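# Unclip both clips from the cell, leads stay plugged

## Task

Remove both clips from the cell and set them down away from it, without bending the metal strips, and keep the leads connected.

## Robot and tools

ROBOT. There are two arms, left_arm and right_arm, each with seven joints and a two-finger gripper. Joint order, used in every row and every per-joint list: waist, shoulder, upper arm roll, elbow, forearm roll, wrist pitch, wrist roll. On both arms the waist, upper arm roll and elbow use flipped signs, both in what you send and in what comes back. Stated ranges (rad, in the arm's own signs, so negate them for the flipped joints): waist, upper arm roll, forearm roll and wrist roll -69.115 to 69.115; shoulder -2.250 to 2.250; elbow -2.580 to 2.580; wrist pitch -2.100 to 2.100. Real ends may sit up to 0.014 rad either side of these.

FRAME. Everything is reported in the scene frame: origin at table-top height midway between the nominal bases, +x out over the table, +z up, left_arm toward +y. Calibrated bases: left_arm at (-0.019, +0.437, 0) m, right_arm at (+0.018, -0.403, 0) m, each yawed very slightly. Printed hand poses may be off by a few cm, more at long reach. end_effector_position (m) is the point between the pads when closed; fingertips reach about 19 mm past it when closed, 6 mm when fully open. Fingers point along the gripper's +z and open along its y.

ROW FORMAT. One row is 18 numbers, each in [-1, 1], always for both arms: left_arm's 7 joint numbers, then its gripper position and gripper speed, then the same 9 for right_arm. Joint numbers are offsets, not poses: they count from the Joint targets shown at the start of the action or move (not from the previous row), scaled so 1.0 equals 0.9985 rad for waist, shoulder, upper arm roll and elbow and 0.8765 rad for the three wrist joints. Sending 0 for all joints re-commands the current targets. Gripper position is absolute: +1 fully open (85 mm), 0 about 45 mm, -1 closed; the mapping is not linear, so check position_measured_pct (about 50 minus 50 times the position number). Gripper speed: -1 about 20 mm/s, 0 about 85, +1 about 150; faster closes grip harder. To leave a gripper unchanged, resend the last position and speed numbers. Joint targets are speed and acceleration limited, so big offsets take time; an action is refused for both arms if it would push a joint more than 0.014 rad outward past its range.

TOOLS.
- execute_actions(actions, cameras): actions is a list of actions; each action is a list of up to 15 rows, one row per 1/30 s step, the last row repeated if fewer. Images only come with an empty actions list or when cameras names them.
- move(target, speed, blend, blocking, cameras): target is one 18-number row, or a list of up to 15 rows, all offsets from the same current Joint targets. Joints move together along paths of at least 0.5 s (paths over 10 s fall short). speed: top rad/s of the joint with farthest to travel, 0.01 to 2, default 0.5, one value or one per target. blend: corner rounding in rad per waypoint, default 0 (full stop at each). blocking=false returns after about 0.5 s while motion continues. No collision avoidance. Result adds a move: line such as done, off_target, moving, held or fault, possibly limits=held.
- wait(seconds 0 to 10, cameras): let time pass holding commands; a running move continues.
- stop(cameras): brake a running move; fingers keep going.
- zoom_image(camera cam_high or cam_low, region [x0, y0, x1, y1] pixels, at most 504 by 504): closer look at the latest image.
- clear_fault(arm left_arm or right_arm, cameras): clears a reported torque fault.
- finished_scene(scene): ends the current scene, given its number; irreversible.

CAMERAS. cam_high and cam_low, both 672x504, with the intrinsics listed (cam_high fovy about 64.6 deg, cam_low about 48.7 deg).

RESULTS. Joint positions (rad), Joint velocities (rad/s, may read within noise), Joint targets (where next offsets start), Joint torques (offset and noisy; positive toward larger position), step readings for action calls, and Flange force along gripper axes (biased, includes held weight; no reading near singular poses). Gripper: position_measured_pct; object_status 0 moving, 1 blocked opening, 2 stopped on something before the target (firm grip), 3 reached target or pads met (nothing, or soft grip); motor_current_ma about 1000 on a firm hold, near 0 in air. Hold the position number for up to 1.3 s to read a stop. "joint sent to its limit" marks a clipped joint; "joint command not followed" means the clearance check between arms altered steps.

GRIPPING. Close to a position narrower than the part and keep it; to release, send a few mm wider than the part. Stopped fingers stay until the number changes by 0.01 or more.

AVOID. Arms are stiff: a target a few mm into a solid surface presses very hard. Fast contact hits harder. Do not drop parts, release moving parts, let anything fall off the table or leave it off the table. Avoid arm-to-arm contact, including gripping the other arm's fingers. Do not squeeze hard on a part still resting on something, or twist, yank or swing loads fast. Torque faults stop an arm until clear_fault; weak motors (about 28 to 61 N m) yield under load. Long holds, stretched poses or pushing heat motors; MOTOR HOT warns, and at 75 C the arm sags for 30 s or more. For this job, lift the clips gently without bending their strips and leave the leads seated.

Each tool is called in YAML: its name, and indented under it one key for each argument.

## Session

execute_actions:
  actions: []

Scene clock: 0.00 s.
left_arm: end_effector_position=(+0.6028, -0.1657, +0.2508) position_measured_pct=0.0 object_status=3 motor_current_ma=0 end_effector_quat_wxyz=(+0.352, +0.569, -0.369, +0.645) | right_arm: end_effector_position=(+0.8935, -0.4312, +0.3067) position_measured_pct=0.0 object_status=3 motor_current_ma=0 end_effector_quat_wxyz=(-0.140, +0.773, -0.399, +0.472)
Joint positions: left_arm=[-0.289 1.198 -0.555 -1.354 2.4 0.847 1.488] | right_arm=[-0.008 0.851 0.2 -1.036 1.027 0.402 2.929]
Joint velocities: within noise
Joint torques (N m): no reading
Flange force (N): no reading
Joint targets: left_arm=[-0.289 1.198 -0.555 -1.354 2.400 0.847 1.488] | right_arm=[-0.008 0.851 0.200 -1.036 1.027 0.402 2.929]
Tool commands: left_gripper/position=+1.0 left_gripper/speed=+1.0 right_gripper/position=+1.0 right_gripper/speed=+1.0

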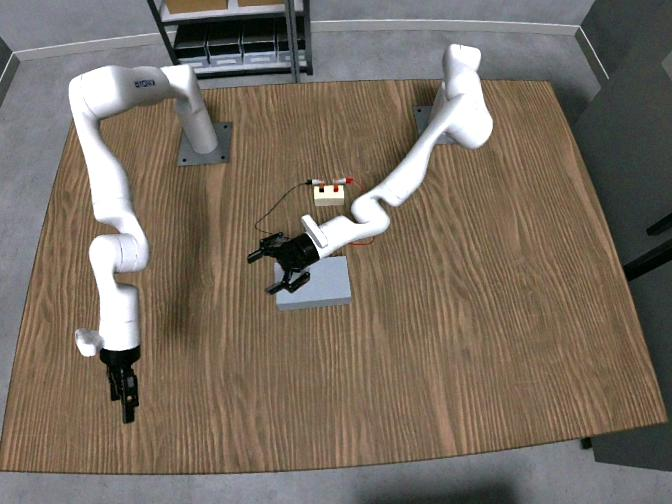

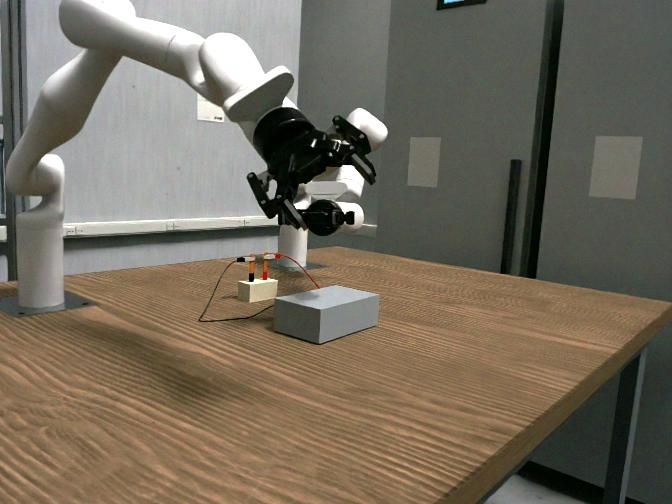

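zoom_image:
  camera: "cam_high"
  region: [250, 160, 390, 265]

zoom_image:
  camera: "cam_low"
  region: [190, 240, 350, 360]

Scaled by 3.600 from the camera's 672x504 image, which has a finer 960x720 frame.

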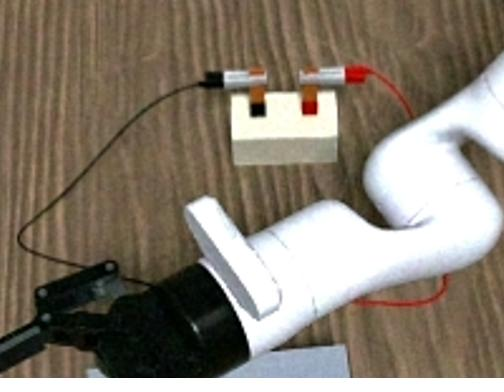

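Scaled by 3.150 from the camera's 672x504 image, which has a finer 960x720 frame.

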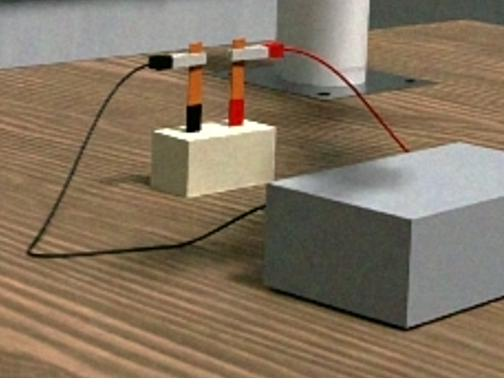

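move:
  target: [0.9,-0.5,0.5,0,0,0,0,1,1,0,0,0,0,0,0,0,1,1]
  speed: 0.8
  cameras: ["all"]

zoom_image:
  camera: "cam_high"
  region: [290, 165, 370, 225]

zoom_image:
  camera: "cam_low"
  region: [220, 240, 300, 310]

Scene clock: 3.90 s.
left_arm: end_effector_position=(+0.7577, +0.7308, +0.5251) position_measured_pct=0.0 object_status=3 motor_current_ma=0 end_effector_quat_wxyz=(-0.281, +0.597, -0.207, +0.722) | right_arm: end_effector_position=(+0.8935, -0.4312, +0.3067) position_measured_pct=0.0 object_status=3 motor_current_ma=0 end_effector_quat_wxyz=(-0.140, +0.773, -0.399, +0.472)
Joint positions: left_arm=[0.61 0.699 -0.056 -1.354 2.4 0.847 1.488] | right_arm=[-0.008 0.851 0.2 -1.036 1.027 0.402 2.929]
Joint torques (N m): left_arm=[0.01 -23.56 -1.94 10.3 1.34 2.08 0.1] | right_arm=[0.41 -24.86 -0.04 9.63 0.95 -1.59 -0.1]
Flange force (N): left_arm=[-1.4 0.4 0.1] | right_arm=[5.8 -5.6 2.9]
Joint targets: left_arm=[0.610 0.698 -0.056 -1.354 2.400 0.847 1.488] | right_arm=[-0.008 0.851 0.200 -1.036 1.027 0.402 2.929]
move: done

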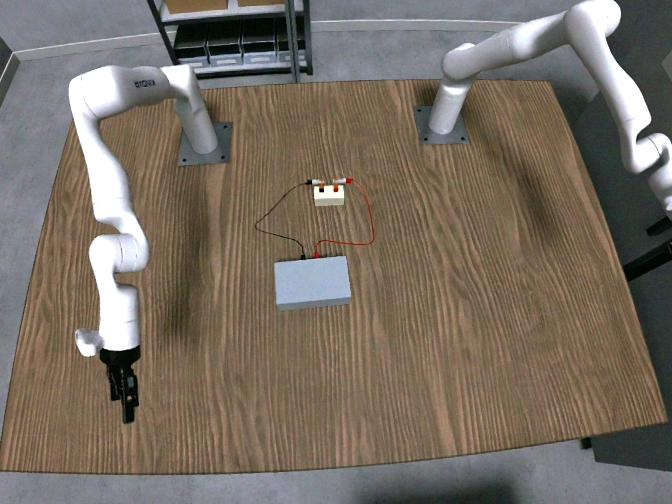

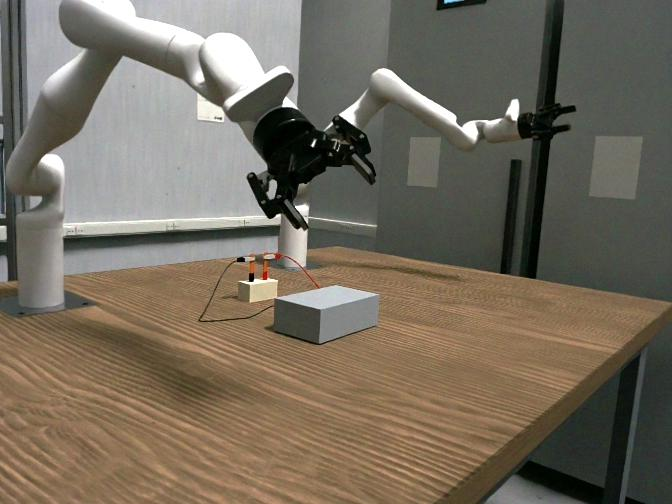

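Scaled by 6.300 from the camera's 672x504 image, which has a finer 960x720 frame.

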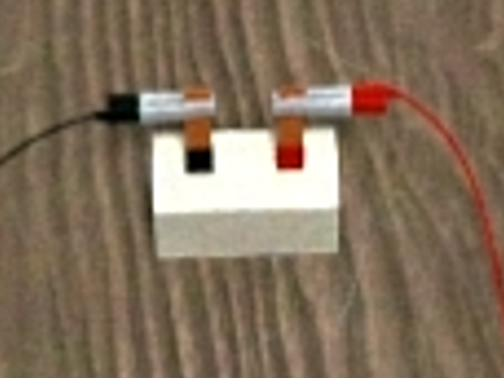

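Scaled by 6.300 from the camera's 672x504 image, which has a finer 960x720 frame.

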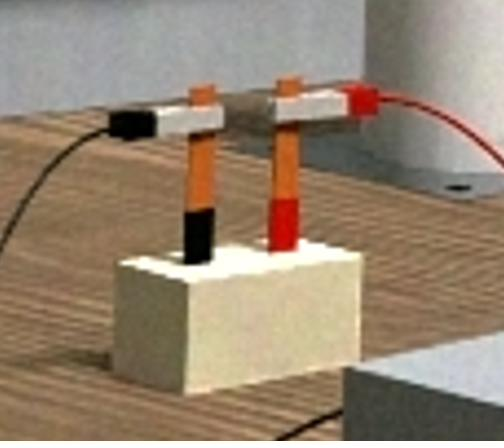

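move:
  target: [-0.4,-0.233,0.056,-0.217,-1,0,0,1,1,0,0,0,0,0,0,0,1,1]
  speed: 1

move:
  target: [-0.511,0,0,0,-1,0.294,0.5,1,1,0,0,0,0,0,0,0,1,1]
  speed: 1

move:
  target: [-0.5,0,0,0,-0.738,0,0.7,1,1,0,0,0,0,0,0,0,1,1]
  speed: 1
  cameras: ["all"]

Scene clock: 7.10 s.
left_arm: end_effector_position=(+0.6702, +0.3245, +0.4174) position_measured_pct=0.0 object_status=3 motor_current_ma=0 end_effector_quat_wxyz=(+0.177, -0.433, +0.690, -0.552) | right_arm: end_effector_position=(+0.8935, -0.4312, +0.3067) position_measured_pct=0.0 object_status=3 motor_current_ma=0 end_effector_quat_wxyz=(-0.140, +0.773, -0.399, +0.472)
Joint positions: left_arm=[0.211 0.466 0 -1.571 1.524 0.847 1.488] | right_arm=[-0.008 0.851 0.2 -1.036 1.027 0.402 2.929]
Joint torques (N m): left_arm=[-0.45 -19.13 -1.98 9.5 1.96 0.8 0.07] | right_arm=[0.42 -24.83 -0.05 9.67 0.96 -1.61 -0.11]
Flange force (N): left_arm=[-2.1 0.0 0.0] | right_arm=[5.8 -5.5 2.7]
Joint targets: left_arm=[0.211 0.466 0.000 -1.571 1.524 0.847 1.488] | right_arm=[-0.008 0.851 0.200 -1.036 1.027 0.402 2.929]
move: done

Scene clock: 8.50 s.
left_arm: end_effector_position=(+0.3987, +0.1094, +0.2586) position_measured_pct=0.0 object_status=3 motor_current_ma=0 end_effector_quat_wxyz=(-0.091, -0.172, +0.943, -0.269) | right_arm: end_effector_position=(+0.8935, -0.4312, +0.3067) position_measured_pct=0.0 object_status=3 motor_current_ma=0 end_effector_quat_wxyz=(-0.140, +0.773, -0.399, +0.472)
Joint positions: left_arm=[-0.299 0.466 0 -1.571 0.647 1.105 1.927] | right_arm=[-0.008 0.851 0.2 -1.036 1.027 0.402 2.929]
Joint torques (N m): left_arm=[-0.29 -17.7 -1.63 8.13 1.44 0.11 0.06] | right_arm=[0.43 -24.85 0.01 9.62 0.96 -1.61 -0.08]
Flange force (N): left_arm=[-1.7 -0.1 -0.2] | right_arm=[5.6 -5.5 2.8]
Joint targets: left_arm=[-0.299 0.466 0.000 -1.571 0.647 1.105 1.927] | right_arm=[-0.008 0.851 0.200 -1.036 1.027 0.402 2.929]
move: done

Scene clock: 9.70 s.
left_arm: end_effector_position=(+0.2924, +0.0849, +0.2082) position_measured_pct=0.0 object_status=3 motor_current_ma=0 end_effector_quat_wxyz=(+0.000, -0.087, +0.996, +0.000) | right_arm: end_effector_position=(+0.8935, -0.4312, +0.3067) position_measured_pct=0.0 object_status=3 motor_current_ma=0 end_effector_quat_wxyz=(-0.140, +0.773, -0.399, +0.472)
Joint positions: left_arm=[-0.799 0.466 0 -1.571 0 1.105 2.54] | right_arm=[-0.008 0.851 0.2 -1.036 1.027 0.402 2.929]
Joint torques (N m): left_arm=[-0.24 -17.6 -0.93 7.92 0.1 -0.11 0.04] | right_arm=[0.47 -24.82 -0.01 9.62 0.94 -1.6 -0.1]
Flange force (N): left_arm=[-1.4 -1.0 0.5] | right_arm=[5.8 -5.5 2.8]
Joint targets: left_arm=[-0.799 0.466 0.000 -1.571 0.000 1.105 2.540] | right_arm=[-0.008 0.851 0.200 -1.036 1.027 0.402 2.929]
move: done

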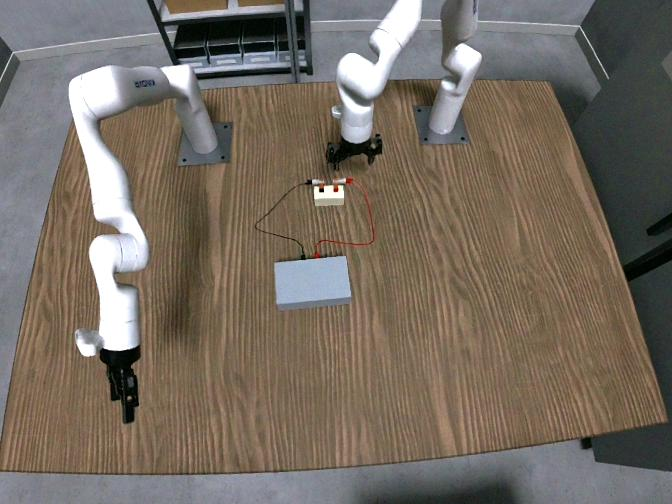

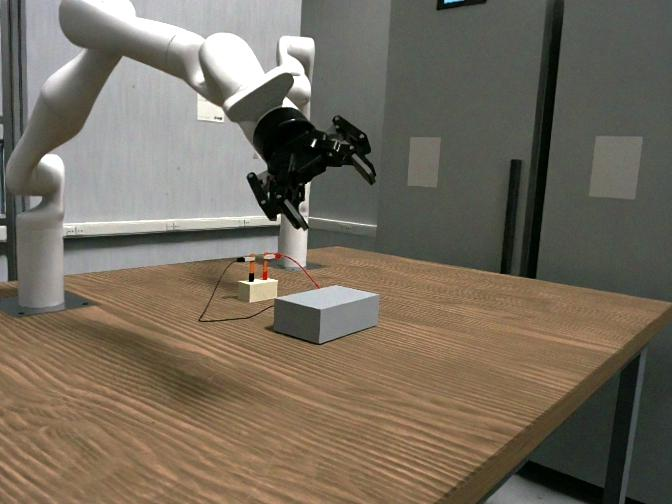

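move:
  target: [-0.125,0,0,0,0,0,-1,1,1,0,0,0,0,0,0,0,1,1]
  speed: 1

move:
  target: [0,0,0,0,0,0,-0.844,1,1,0,0,0,0,0,0,0,1,1]
  speed: 1
  cameras: ["all"]

zoom_image:
  camera: "cam_high"
  region: [270, 90, 410, 215]

zoom_image:
  camera: "cam_low"
  region: [200, 170, 340, 310]

Scene clock: 12.37 s.
left_arm: end_effector_position=(+0.2461, +0.0489, +0.2082) position_measured_pct=0.0 object_status=3 motor_current_ma=0 end_effector_quat_wxyz=(+0.000, +0.401, +0.916, +0.000) | right_arm: end_effector_position=(+0.8935, -0.4312, +0.3067) position_measured_pct=0.0 object_status=3 motor_current_ma=0 end_effector_quat_wxyz=(-0.140, +0.773, -0.399, +0.472)
Joint positions: left_arm=[-0.924 0.466 0 -1.571 0 1.105 1.664] | right_arm=[-0.008 0.851 0.2 -1.036 1.027 0.402 2.929]
Joint torques (N m): left_arm=[-0.22 -17.53 -0.89 7.9 0.07 -0.14 0.03] | right_arm=[0.38 -24.9 -0.03 9.62 0.95 -1.64 -0.1]
Flange force (N): left_arm=[-1.6 0.4 0.3] | right_arm=[5.8 -5.8 3.0]
Joint targets: left_arm=[-0.924 0.466 0.000 -1.571 0.000 1.105 1.664] | right_arm=[-0.008 0.851 0.200 -1.036 1.027 0.402 2.929]
move: done

Scene clock: 13.63 s.
left_arm: end_effector_position=(+0.2461, +0.0489, +0.2082) position_measured_pct=0.0 object_status=3 motor_current_ma=0 end_effector_quat_wxyz=(+0.000, +0.705, +0.709, +0.000) | right_arm: end_effector_position=(+0.8935, -0.4312, +0.3067) position_measured_pct=0.0 object_status=3 motor_current_ma=0 end_effector_quat_wxyz=(-0.140, +0.773, -0.399, +0.472)
Joint positions: left_arm=[-0.924 0.466 0 -1.571 0 1.105 0.924] | right_arm=[-0.008 0.851 0.2 -1.036 1.027 0.402 2.929]
Joint torques (N m): left_arm=[-0.22 -17.41 -0.89 7.88 0.05 -0.1 0.02] | right_arm=[0.4 -24.88 -0.01 9.63 0.96 -1.59 -0.1]
Flange force (N): left_arm=[-0.8 1.2 0.3] | right_arm=[5.7 -5.5 2.9]
Joint targets: left_arm=[-0.924 0.466 0.000 -1.571 0.000 1.105 0.924] | right_arm=[-0.008 0.851 0.200 -1.036 1.027 0.402 2.929]
move: done

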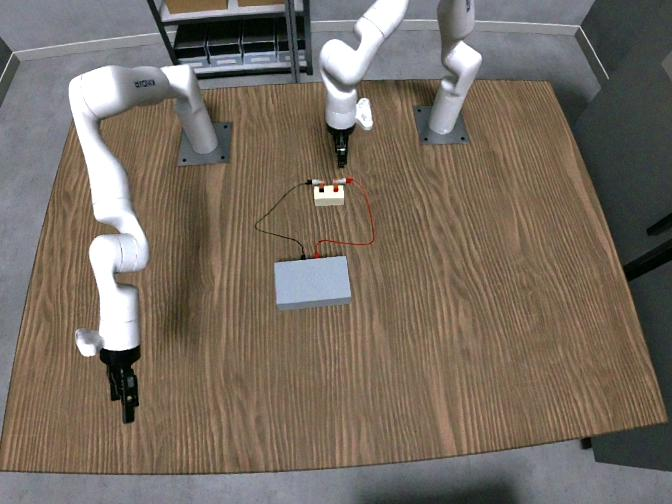

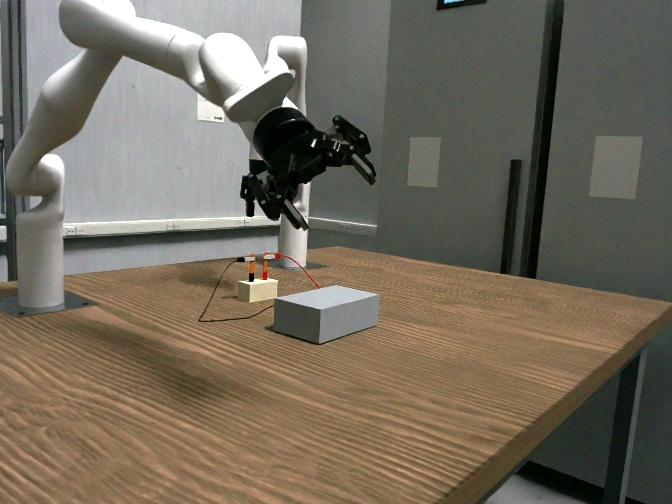

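Scaled by 3.600 from the camera's 672x504 image, which has a finer 960x720 frame.

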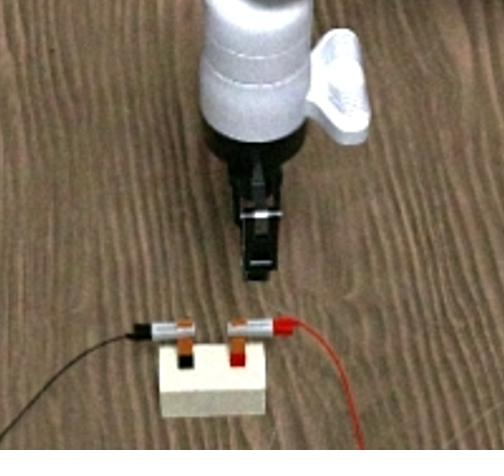

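Scaled by 3.600 from the camera's 672x504 image, which has a finer 960x720 frame.

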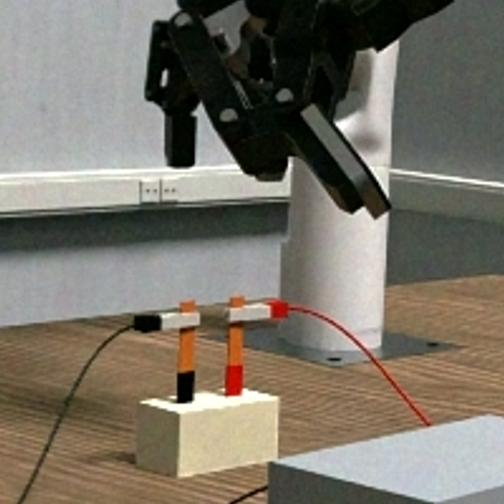

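move:
  target: [0,0.058,0,-0.0785,0,-0.1553,0,1,1,0,-0.85,0,0,0,0,0,1,1]
  speed: 1
  cameras: ["all"]

zoom_image:
  camera: "cam_high"
  region: [290, 130, 390, 220]

zoom_image:
  camera: "cam_low"
  region: [200, 200, 310, 310]

Scene clock: 16.13 s.
left_arm: end_effector_position=(+0.2458, +0.0492, +0.1598) position_measured_pct=0.0 object_status=3 motor_current_ma=0 end_effector_quat_wxyz=(+0.000, +0.705, +0.709, +0.000) | right_arm: end_effector_position=(+0.5802, -0.4274, +0.9567) position_measured_pct=0.0 object_status=3 motor_current_ma=0 end_effector_quat_wxyz=(-0.288, +0.511, -0.304, +0.751)
Joint positions: left_arm=[-0.924 0.524 0 -1.649 0 0.969 0.924] | right_arm=[-0.008 0.003 0.2 -1.036 1.027 0.402 2.929]
Joint torques (N m): left_arm=[-0.22 -17.85 -0.87 7.2 0.02 -0.05 -0.01] | right_arm=[0.38 -10.7 -0.46 9.7 1.01 -2.15 -0.1]
Flange force (N): left_arm=[-1.0 1.2 0.6] | right_arm=no reading
Joint targets: left_arm=[-0.924 0.524 0.000 -1.649 0.000 0.969 0.924] | right_arm=[-0.008 0.002 0.200 -1.036 1.027 0.402 2.929]
move: done

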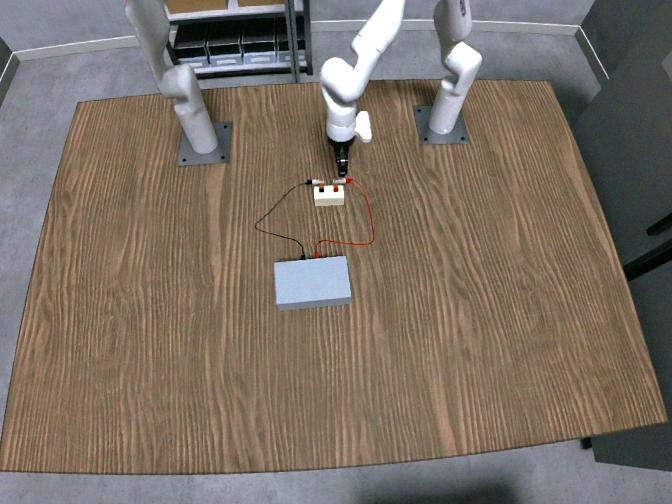

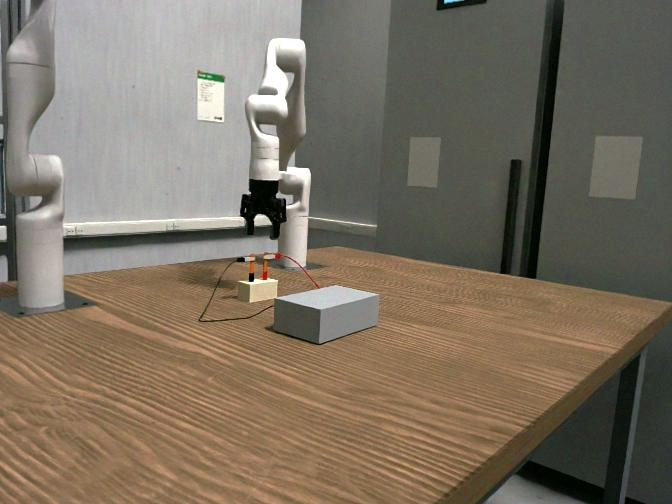

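Scaled by 5.040 from the camera's 672x504 image, which has a finer 960x720 frame.

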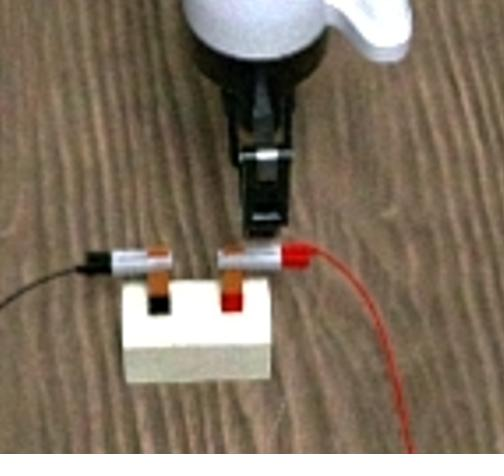

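Scaled by 4.582 from the camera's 672x504 image, which has a finer 960x720 frame.

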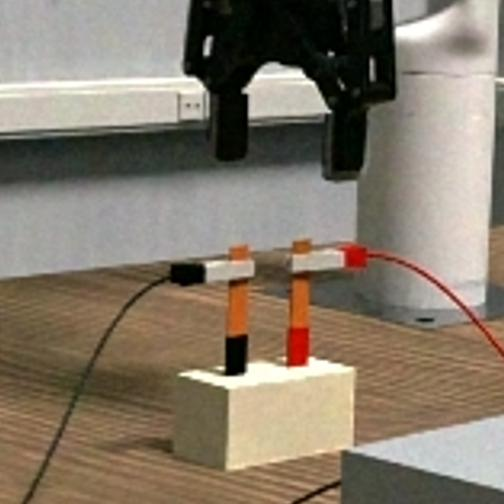

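move:
  target: [0.0738,0.043,0,0.0788,0,0.0407,-0.09,1,1,0,0,0,0,0,0,0,1,1]
  cameras: ["all"]

zoom_image:
  camera: "cam_high"
  region: [300, 150, 370, 220]

zoom_image:
  camera: "cam_low"
  region: [220, 210, 310, 300]

Scene clock: 18.37 s.
left_arm: end_effector_position=(+0.2881, +0.0536, +0.1598) position_measured_pct=0.0 object_status=3 motor_current_ma=0 end_effector_quat_wxyz=(+0.000, +0.707, +0.707, +0.000) | right_arm: end_effector_position=(+0.5800, -0.4274, +0.9568) position_measured_pct=0.0 object_status=3 motor_current_ma=0 end_effector_quat_wxyz=(-0.288, +0.511, -0.304, +0.751)
Joint positions: left_arm=[-0.85 0.567 0 -1.571 0 1.005 0.845] | right_arm=[-0.008 0.002 0.2 -1.036 1.027 0.402 2.929]
Joint torques (N m): left_arm=[-0.28 -18.75 -0.92 7.36 0.02 -0.13 0.05] | right_arm=[0.42 -9.84 -0.46 9.22 0.94 -2.11 -0.09]
Flange force (N): left_arm=[-0.9 1.6 0.3] | right_arm=no reading
Joint targets: left_arm=[-0.850 0.567 0.000 -1.571 0.000 1.005 0.845] | right_arm=[-0.008 0.002 0.200 -1.036 1.027 0.402 2.929]
move: done

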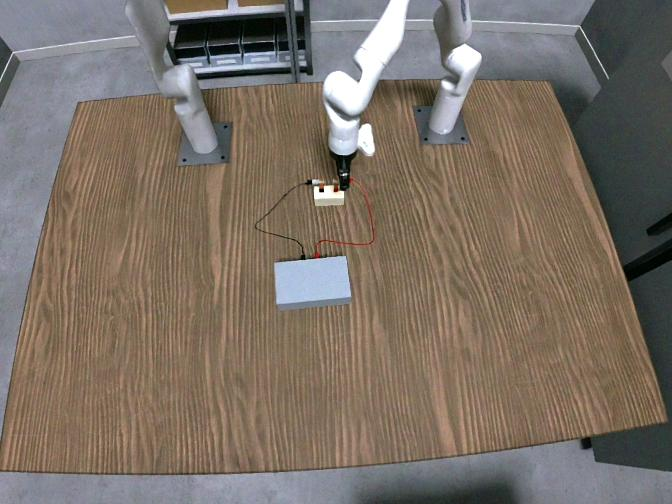

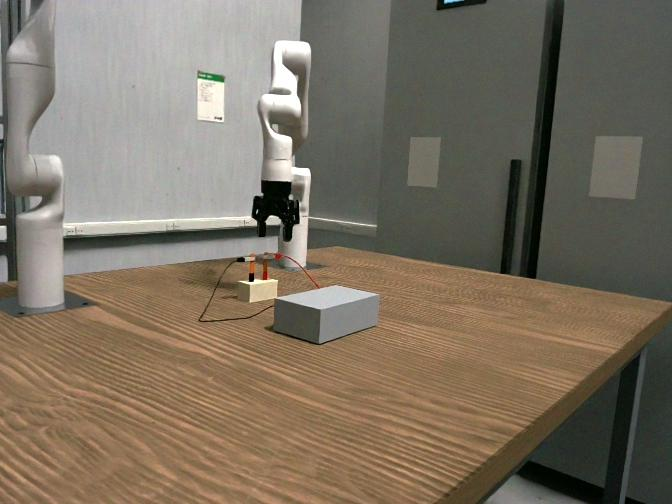

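Scaled by 7.200 from the camera's 672x504 image, which has a finer 960x720 frame.

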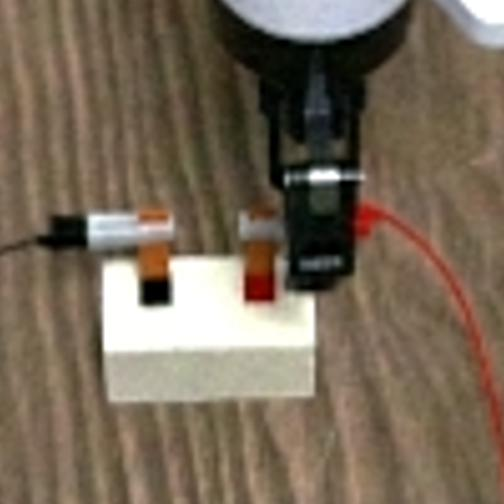

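Scaled by 5.600 from the camera's 672x504 image, which has a finer 960x720 frame.

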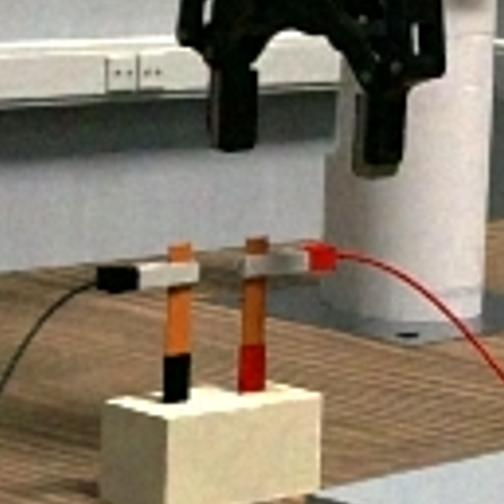

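move:
  target: [0,0.0668,0,-0.0592,0,-0.1441,0,1,1,0,0,0,0,0,0,0,1,1]
  speed: 0.2
  cameras: ["all"]

zoom_image:
  camera: "cam_high"
  region: [300, 150, 370, 220]

zoom_image:
  camera: "cam_low"
  region: [230, 220, 300, 290]

Scene clock: 20.17 s.
left_arm: end_effector_position=(+0.2881, +0.0535, +0.1120) position_measured_pct=0.0 object_status=3 motor_current_ma=0 end_effector_quat_wxyz=(+0.000, +0.707, +0.707, +0.000) | right_arm: end_effector_position=(+0.5800, -0.4274, +0.9568) position_measured_pct=0.0 object_status=3 motor_current_ma=0 end_effector_quat_wxyz=(-0.288, +0.511, -0.304, +0.751)
Joint positions: left_arm=[-0.85 0.633 0 -1.63 0 0.878 0.845] | right_arm=[-0.008 0.002 0.2 -1.036 1.027 0.402 2.929]
Joint torques (N m): left_arm=[-0.24 -19.12 -0.93 6.72 0.04 -0.1 0] | right_arm=[0.42 -9.82 -0.44 9.28 0.97 -2.07 -0.1]
Flange force (N): left_arm=[-0.8 1.2 0.5] | right_arm=no reading
Joint targets: left_arm=[-0.850 0.633 0.000 -1.630 0.000 0.878 0.845] | right_arm=[-0.008 0.002 0.200 -1.036 1.027 0.402 2.929]
move: done

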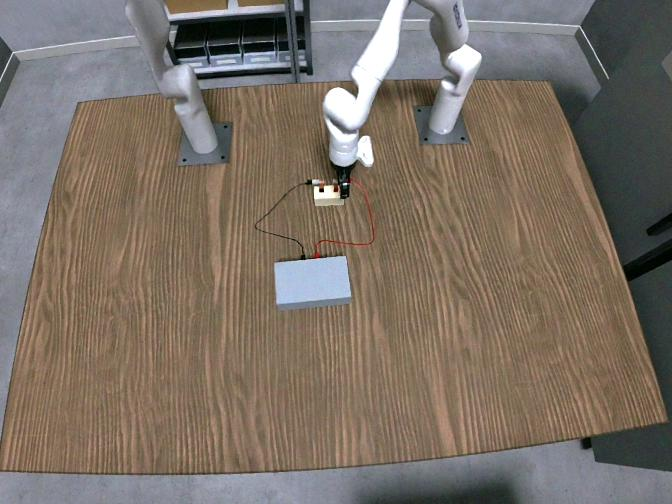

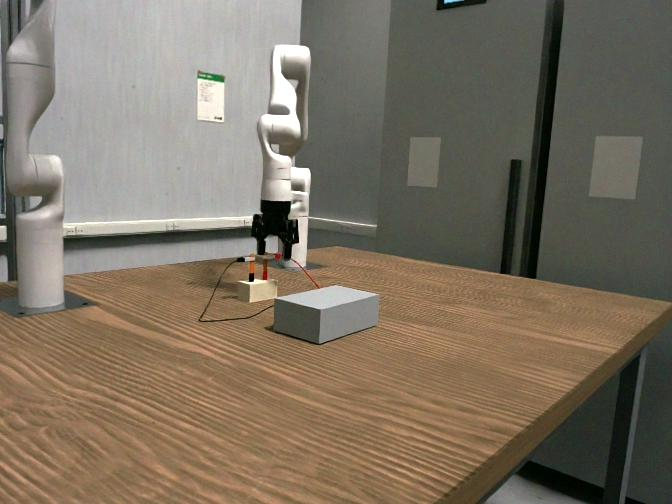

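Scaled by 7.200 from the camera's 672x504 image, which has a finer 960x720 frame.

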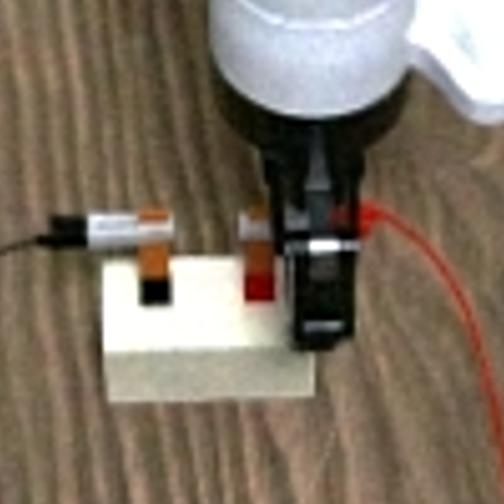

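Scaled by 7.200 from the camera's 672x504 image, which has a finer 960x720 frame.

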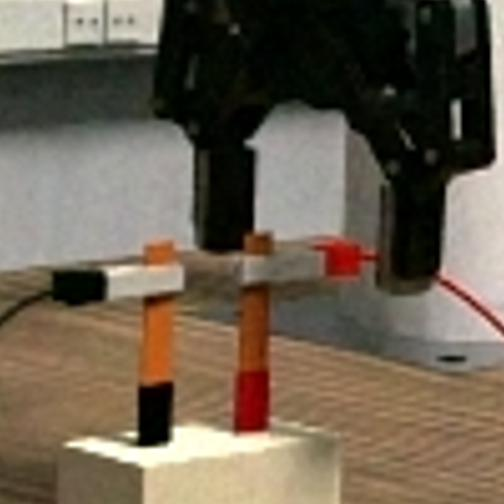

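move:
  target: [0.0074,0.0035,0,0.0066,0,0.0039,-0.0084,-0.25,-0.5,0,0,0,0,0,0,0,1,1]
  speed: 0.2
  cameras: ["all"]

zoom_image:
  camera: "cam_high"
  region: [320, 160, 370, 210]

zoom_image:
  camera: "cam_low"
  region: [240, 230, 290, 280]

Scene clock: 22.20 s.
left_arm: end_effector_position=(+0.2921, +0.0546, +0.1119) position_measured_pct=62.3 object_status=0 motor_current_ma=0 end_effector_quat_wxyz=(+0.000, +0.707, +0.707, +0.000) | right_arm: end_effector_position=(+0.5800, -0.4274, +0.9568) position_measured_pct=0.0 object_status=3 motor_current_ma=0 end_effector_quat_wxyz=(-0.288, +0.511, -0.304, +0.751)
Joint positions: left_arm=[-0.842 0.637 0 -1.623 0 0.882 0.838] | right_arm=[-0.008 0.002 0.2 -1.036 1.027 0.402 2.929]
Joint torques (N m): left_arm=[-0.04 -19.28 -0.75 6.92 -0.05 -0.17 0.01] | right_arm=[0.42 -9.83 -0.44 9.24 0.97 -2.08 -0.08]
Flange force (N): left_arm=[-0.8 0.7 0.6] | right_arm=no reading
Joint targets: left_arm=[-0.842 0.637 0.000 -1.623 0.000 0.882 0.838] | right_arm=[-0.008 0.002 0.200 -1.036 1.027 0.402 2.929]
move: done

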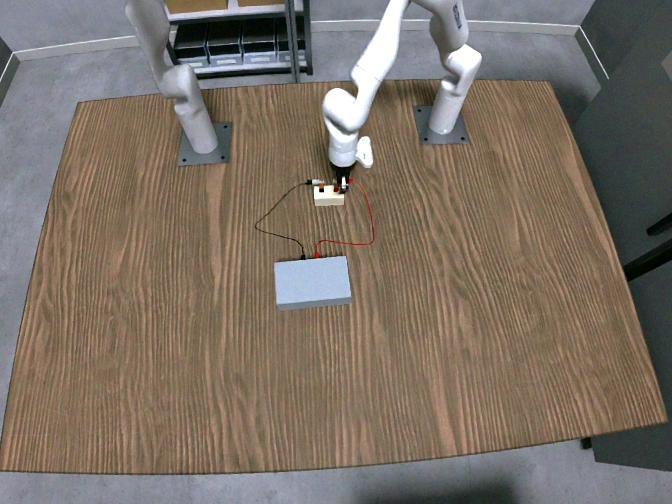

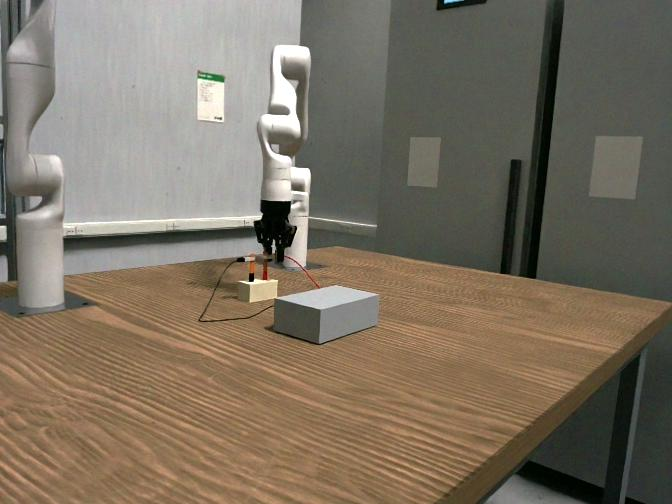

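Scaled by 10.080 from the camera's 672x504 image, which has a finer 960x720 frame.

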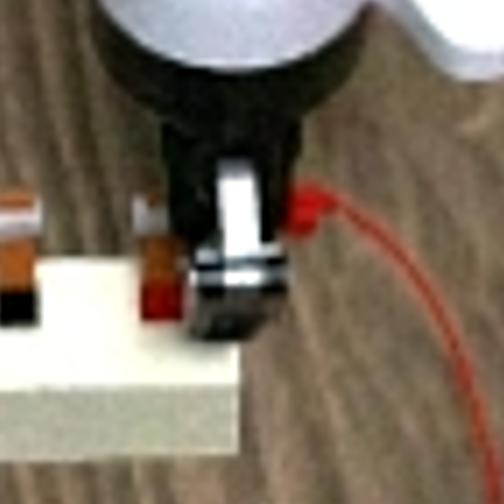

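Scaled by 10.080 from the camera's 672x504 image, which has a finer 960x720 frame.

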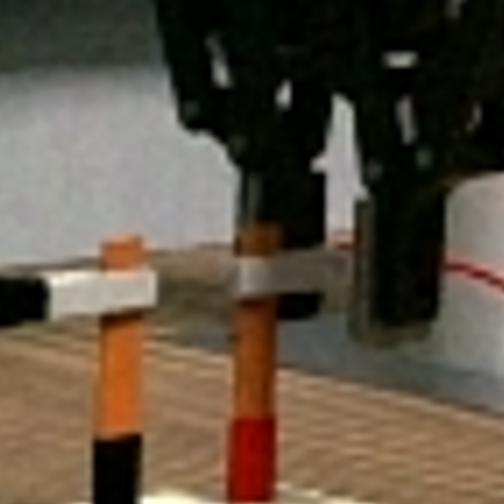

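move:
  target:
    - [-0.0054,-0.046,0,0.0213,0,0.0769,0.0076,-0.25,-0.5,0,0,0,0,0,0,0,1,1]
    - [-0.0054,-0.046,0,0.0213,0,0.0769,0.0076,-0.6,-0.5,0,0,0,0,0,0,0,1,1]
  speed: 0.2
  cameras: ["all"]

zoom_image:
  camera: "cam_high"
  region: [320, 160, 370, 210]

zoom_image:
  camera: "cam_low"
  region: [240, 230, 290, 280]

Scene clock: 29.03 s.
left_arm: end_effector_position=(+0.2880, +0.0551, +0.1397) position_measured_pct=80.1 object_status=0 motor_current_ma=0 end_effector_quat_wxyz=(+0.000, +0.707, +0.707, +0.000) | right_arm: end_effector_position=(+0.5800, -0.4274, +0.9568) position_measured_pct=0.0 object_status=3 motor_current_ma=0 end_effector_quat_wxyz=(-0.288, +0.511, -0.304, +0.751)
Joint positions: left_arm=[-0.848 0.591 0 -1.602 0 0.949 0.844] | right_arm=[-0.008 0.002 0.2 -1.036 1.027 0.402 2.929]
Joint torques (N m): left_arm=[-0.23 -18.9 -0.87 7.12 0.05 -0.09 0.07] | right_arm=[0.44 -9.79 -0.47 9.25 0.92 -2.1 -0.09]
Flange force (N): left_arm=[-0.8 1.4 0.5] | right_arm=no reading
Joint targets: left_arm=[-0.848 0.591 0.000 -1.602 0.000 0.949 0.844] | right_arm=[-0.008 0.002 0.200 -1.036 1.027 0.402 2.929]
move: done

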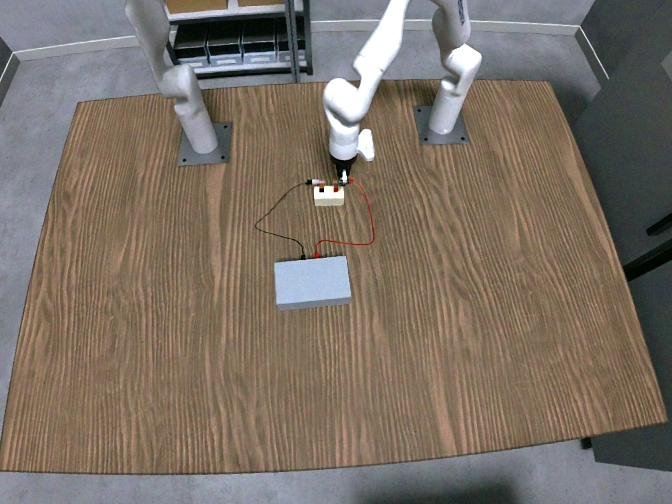

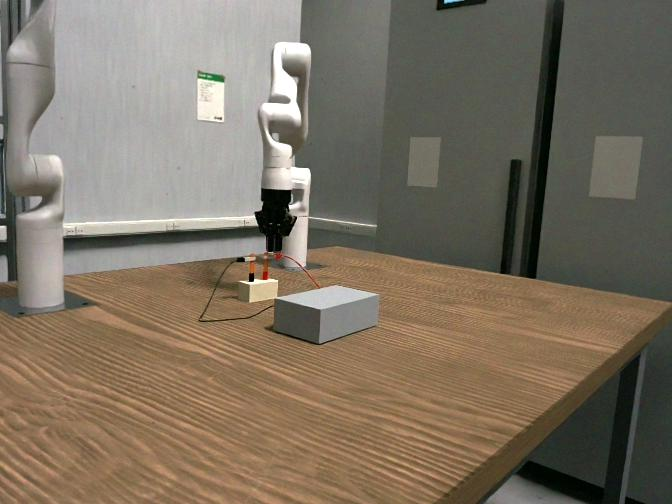

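Scaled by 10.080 from the camera's 672x504 image, which has a finer 960x720 frame.

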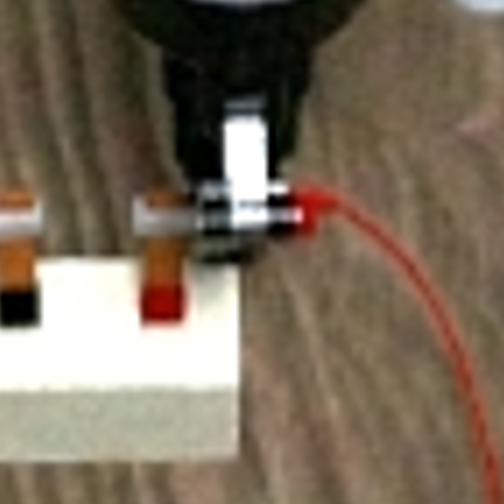

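Scaled by 10.080 from the camera's 672x504 image, which has a finer 960x720 frame.

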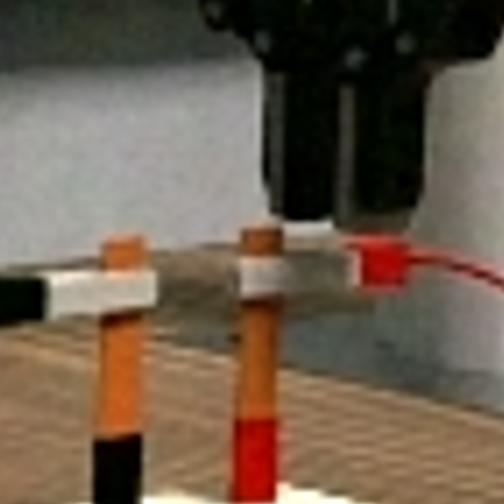

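move:
  target: [-0.0110,-0.0065,0,-0.0098,0,-0.0036,0.0125,-0.6,-0.5,0,0,0,0,0,0,0,1,1]
  speed: 0.2
  cameras: ["all"]

zoom_image:
  camera: "cam_high"
  region: [320, 160, 370, 210]

zoom_image:
  camera: "cam_low"
  region: [240, 230, 290, 280]

Scene clock: 33.07 s.
left_arm: end_effector_position=(+0.2819, +0.0540, +0.1404) position_measured_pct=80.1 object_status=3 motor_current_ma=0 end_effector_quat_wxyz=(+0.000, +0.707, +0.707, +0.000) | right_arm: end_effector_position=(+0.5800, -0.4274, +0.9568) position_measured_pct=0.0 object_status=3 motor_current_ma=0 end_effector_quat_wxyz=(-0.288, +0.511, -0.304, +0.751)
Joint positions: left_arm=[-0.859 0.584 0 -1.612 0 0.946 0.855] | right_arm=[-0.008 0.002 0.2 -1.036 1.027 0.402 2.929]
Joint torques (N m): left_arm=[-0.28 -18.73 -0.89 7.14 0.06 -0.08 0.04] | right_arm=[0.43 -9.81 -0.46 9.19 0.94 -2.12 -0.08]
Flange force (N): left_arm=[-0.6 1.3 0.6] | right_arm=no reading
Joint targets: left_arm=[-0.859 0.584 0.000 -1.612 0.000 0.946 0.855] | right_arm=[-0.008 0.002 0.200 -1.036 1.027 0.402 2.929]
move: done

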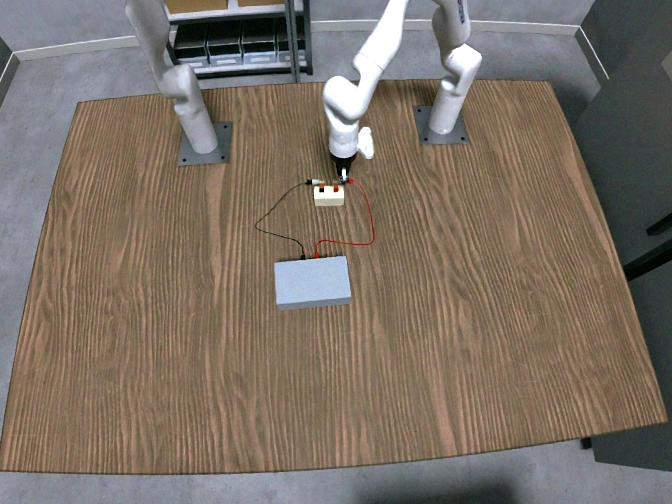

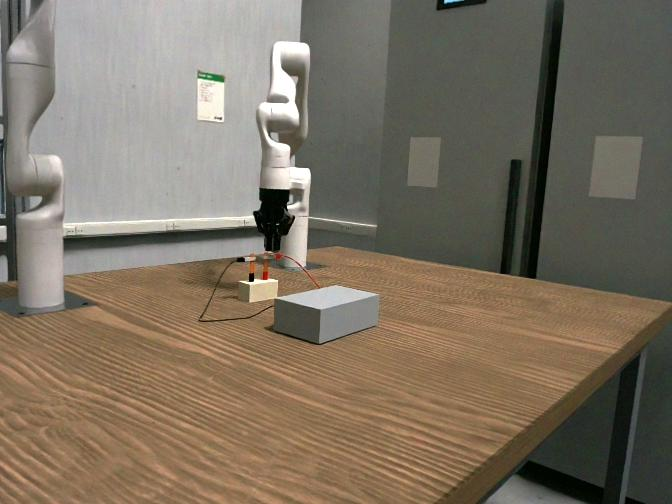

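Scaled by 10.080 from the camera's 672x504 image, which has a finer 960x720 frame.

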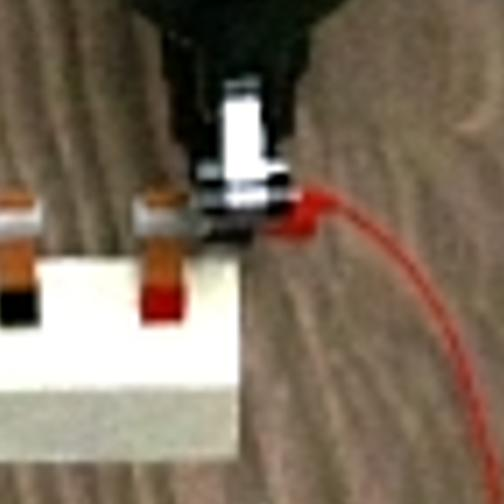

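Scaled by 10.080 from the camera's 672x504 image, which has a finer 960x720 frame.

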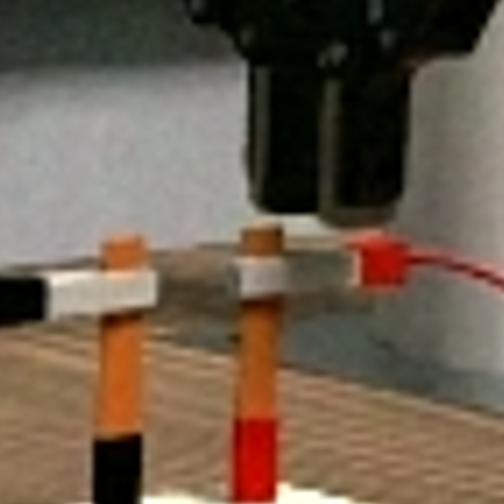

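move:
  target:
    - [0,0,0,0,0,0,0,-0.38,-0.5,0,0,0,0,0,0,0,1,1]
    - [0.0033,0.034,0,-0.0379,0,-0.0819,-0.0038,-0.38,-0.5,0,0,0,0,0,0,0,1,1]
  speed: 0.1
  cameras: ["all"]

zoom_image:
  camera: "cam_high"
  region: [320, 160, 370, 210]

zoom_image:
  camera: "cam_low"
  region: [240, 230, 290, 280]

Scene clock: 35.97 s.
left_arm: end_effector_position=(+0.2818, +0.0565, +0.1145) position_measured_pct=68.8 object_status=3 motor_current_ma=0 end_effector_quat_wxyz=(+0.000, +0.707, +0.707, +0.000) | right_arm: end_effector_position=(+0.5800, -0.4274, +0.9568) position_measured_pct=0.0 object_status=3 motor_current_ma=0 end_effector_quat_wxyz=(-0.288, +0.511, -0.304, +0.751)
Joint positions: left_arm=[-0.856 0.618 0 -1.649 0 0.874 0.852] | right_arm=[-0.008 0.002 0.2 -1.036 1.027 0.402 2.929]
Joint torques (N m): left_arm=[-0.23 -18.87 -0.87 6.74 0.06 -0.02 0.03] | right_arm=[0.4 -9.84 -0.51 9.26 0.98 -2.11 -0.07]
Flange force (N): left_arm=[-0.6 1.1 0.7] | right_arm=no reading
Joint targets: left_arm=[-0.856 0.618 0.000 -1.649 0.000 0.874 0.852] | right_arm=[-0.008 0.002 0.200 -1.036 1.027 0.402 2.929]
move: done

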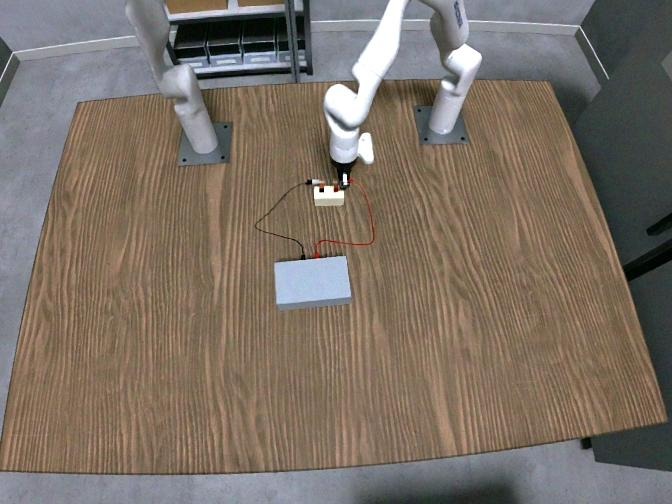

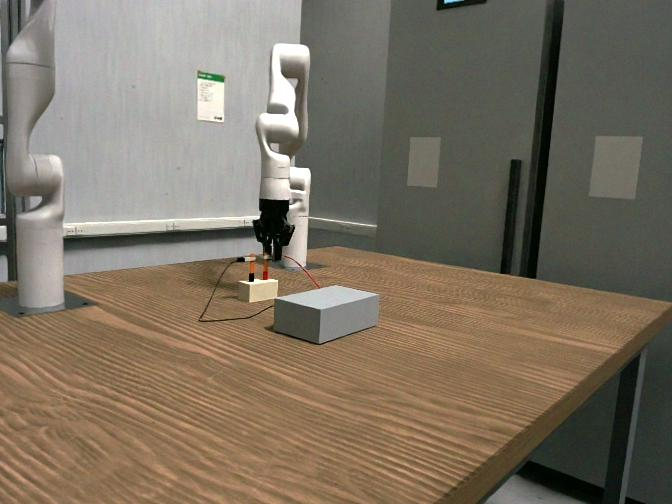

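Scaled by 10.080 from the camera's 672x504 image, which has a finer 960x720 frame.

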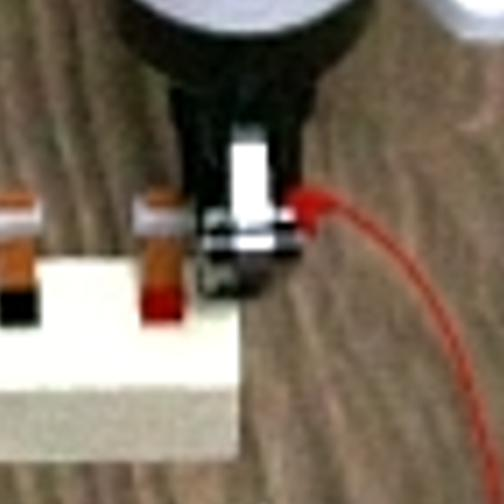

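Scaled by 10.080 from the camera's 672x504 image, which has a finer 960x720 frame.

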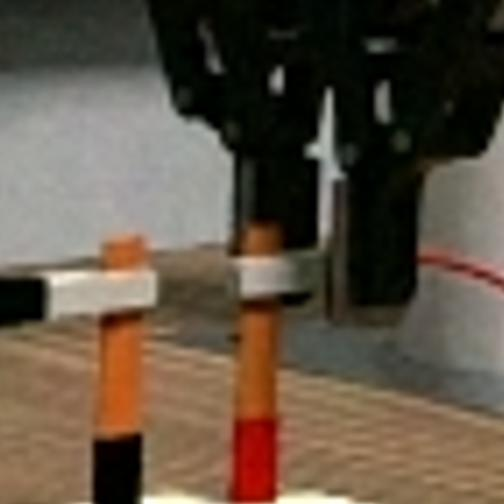

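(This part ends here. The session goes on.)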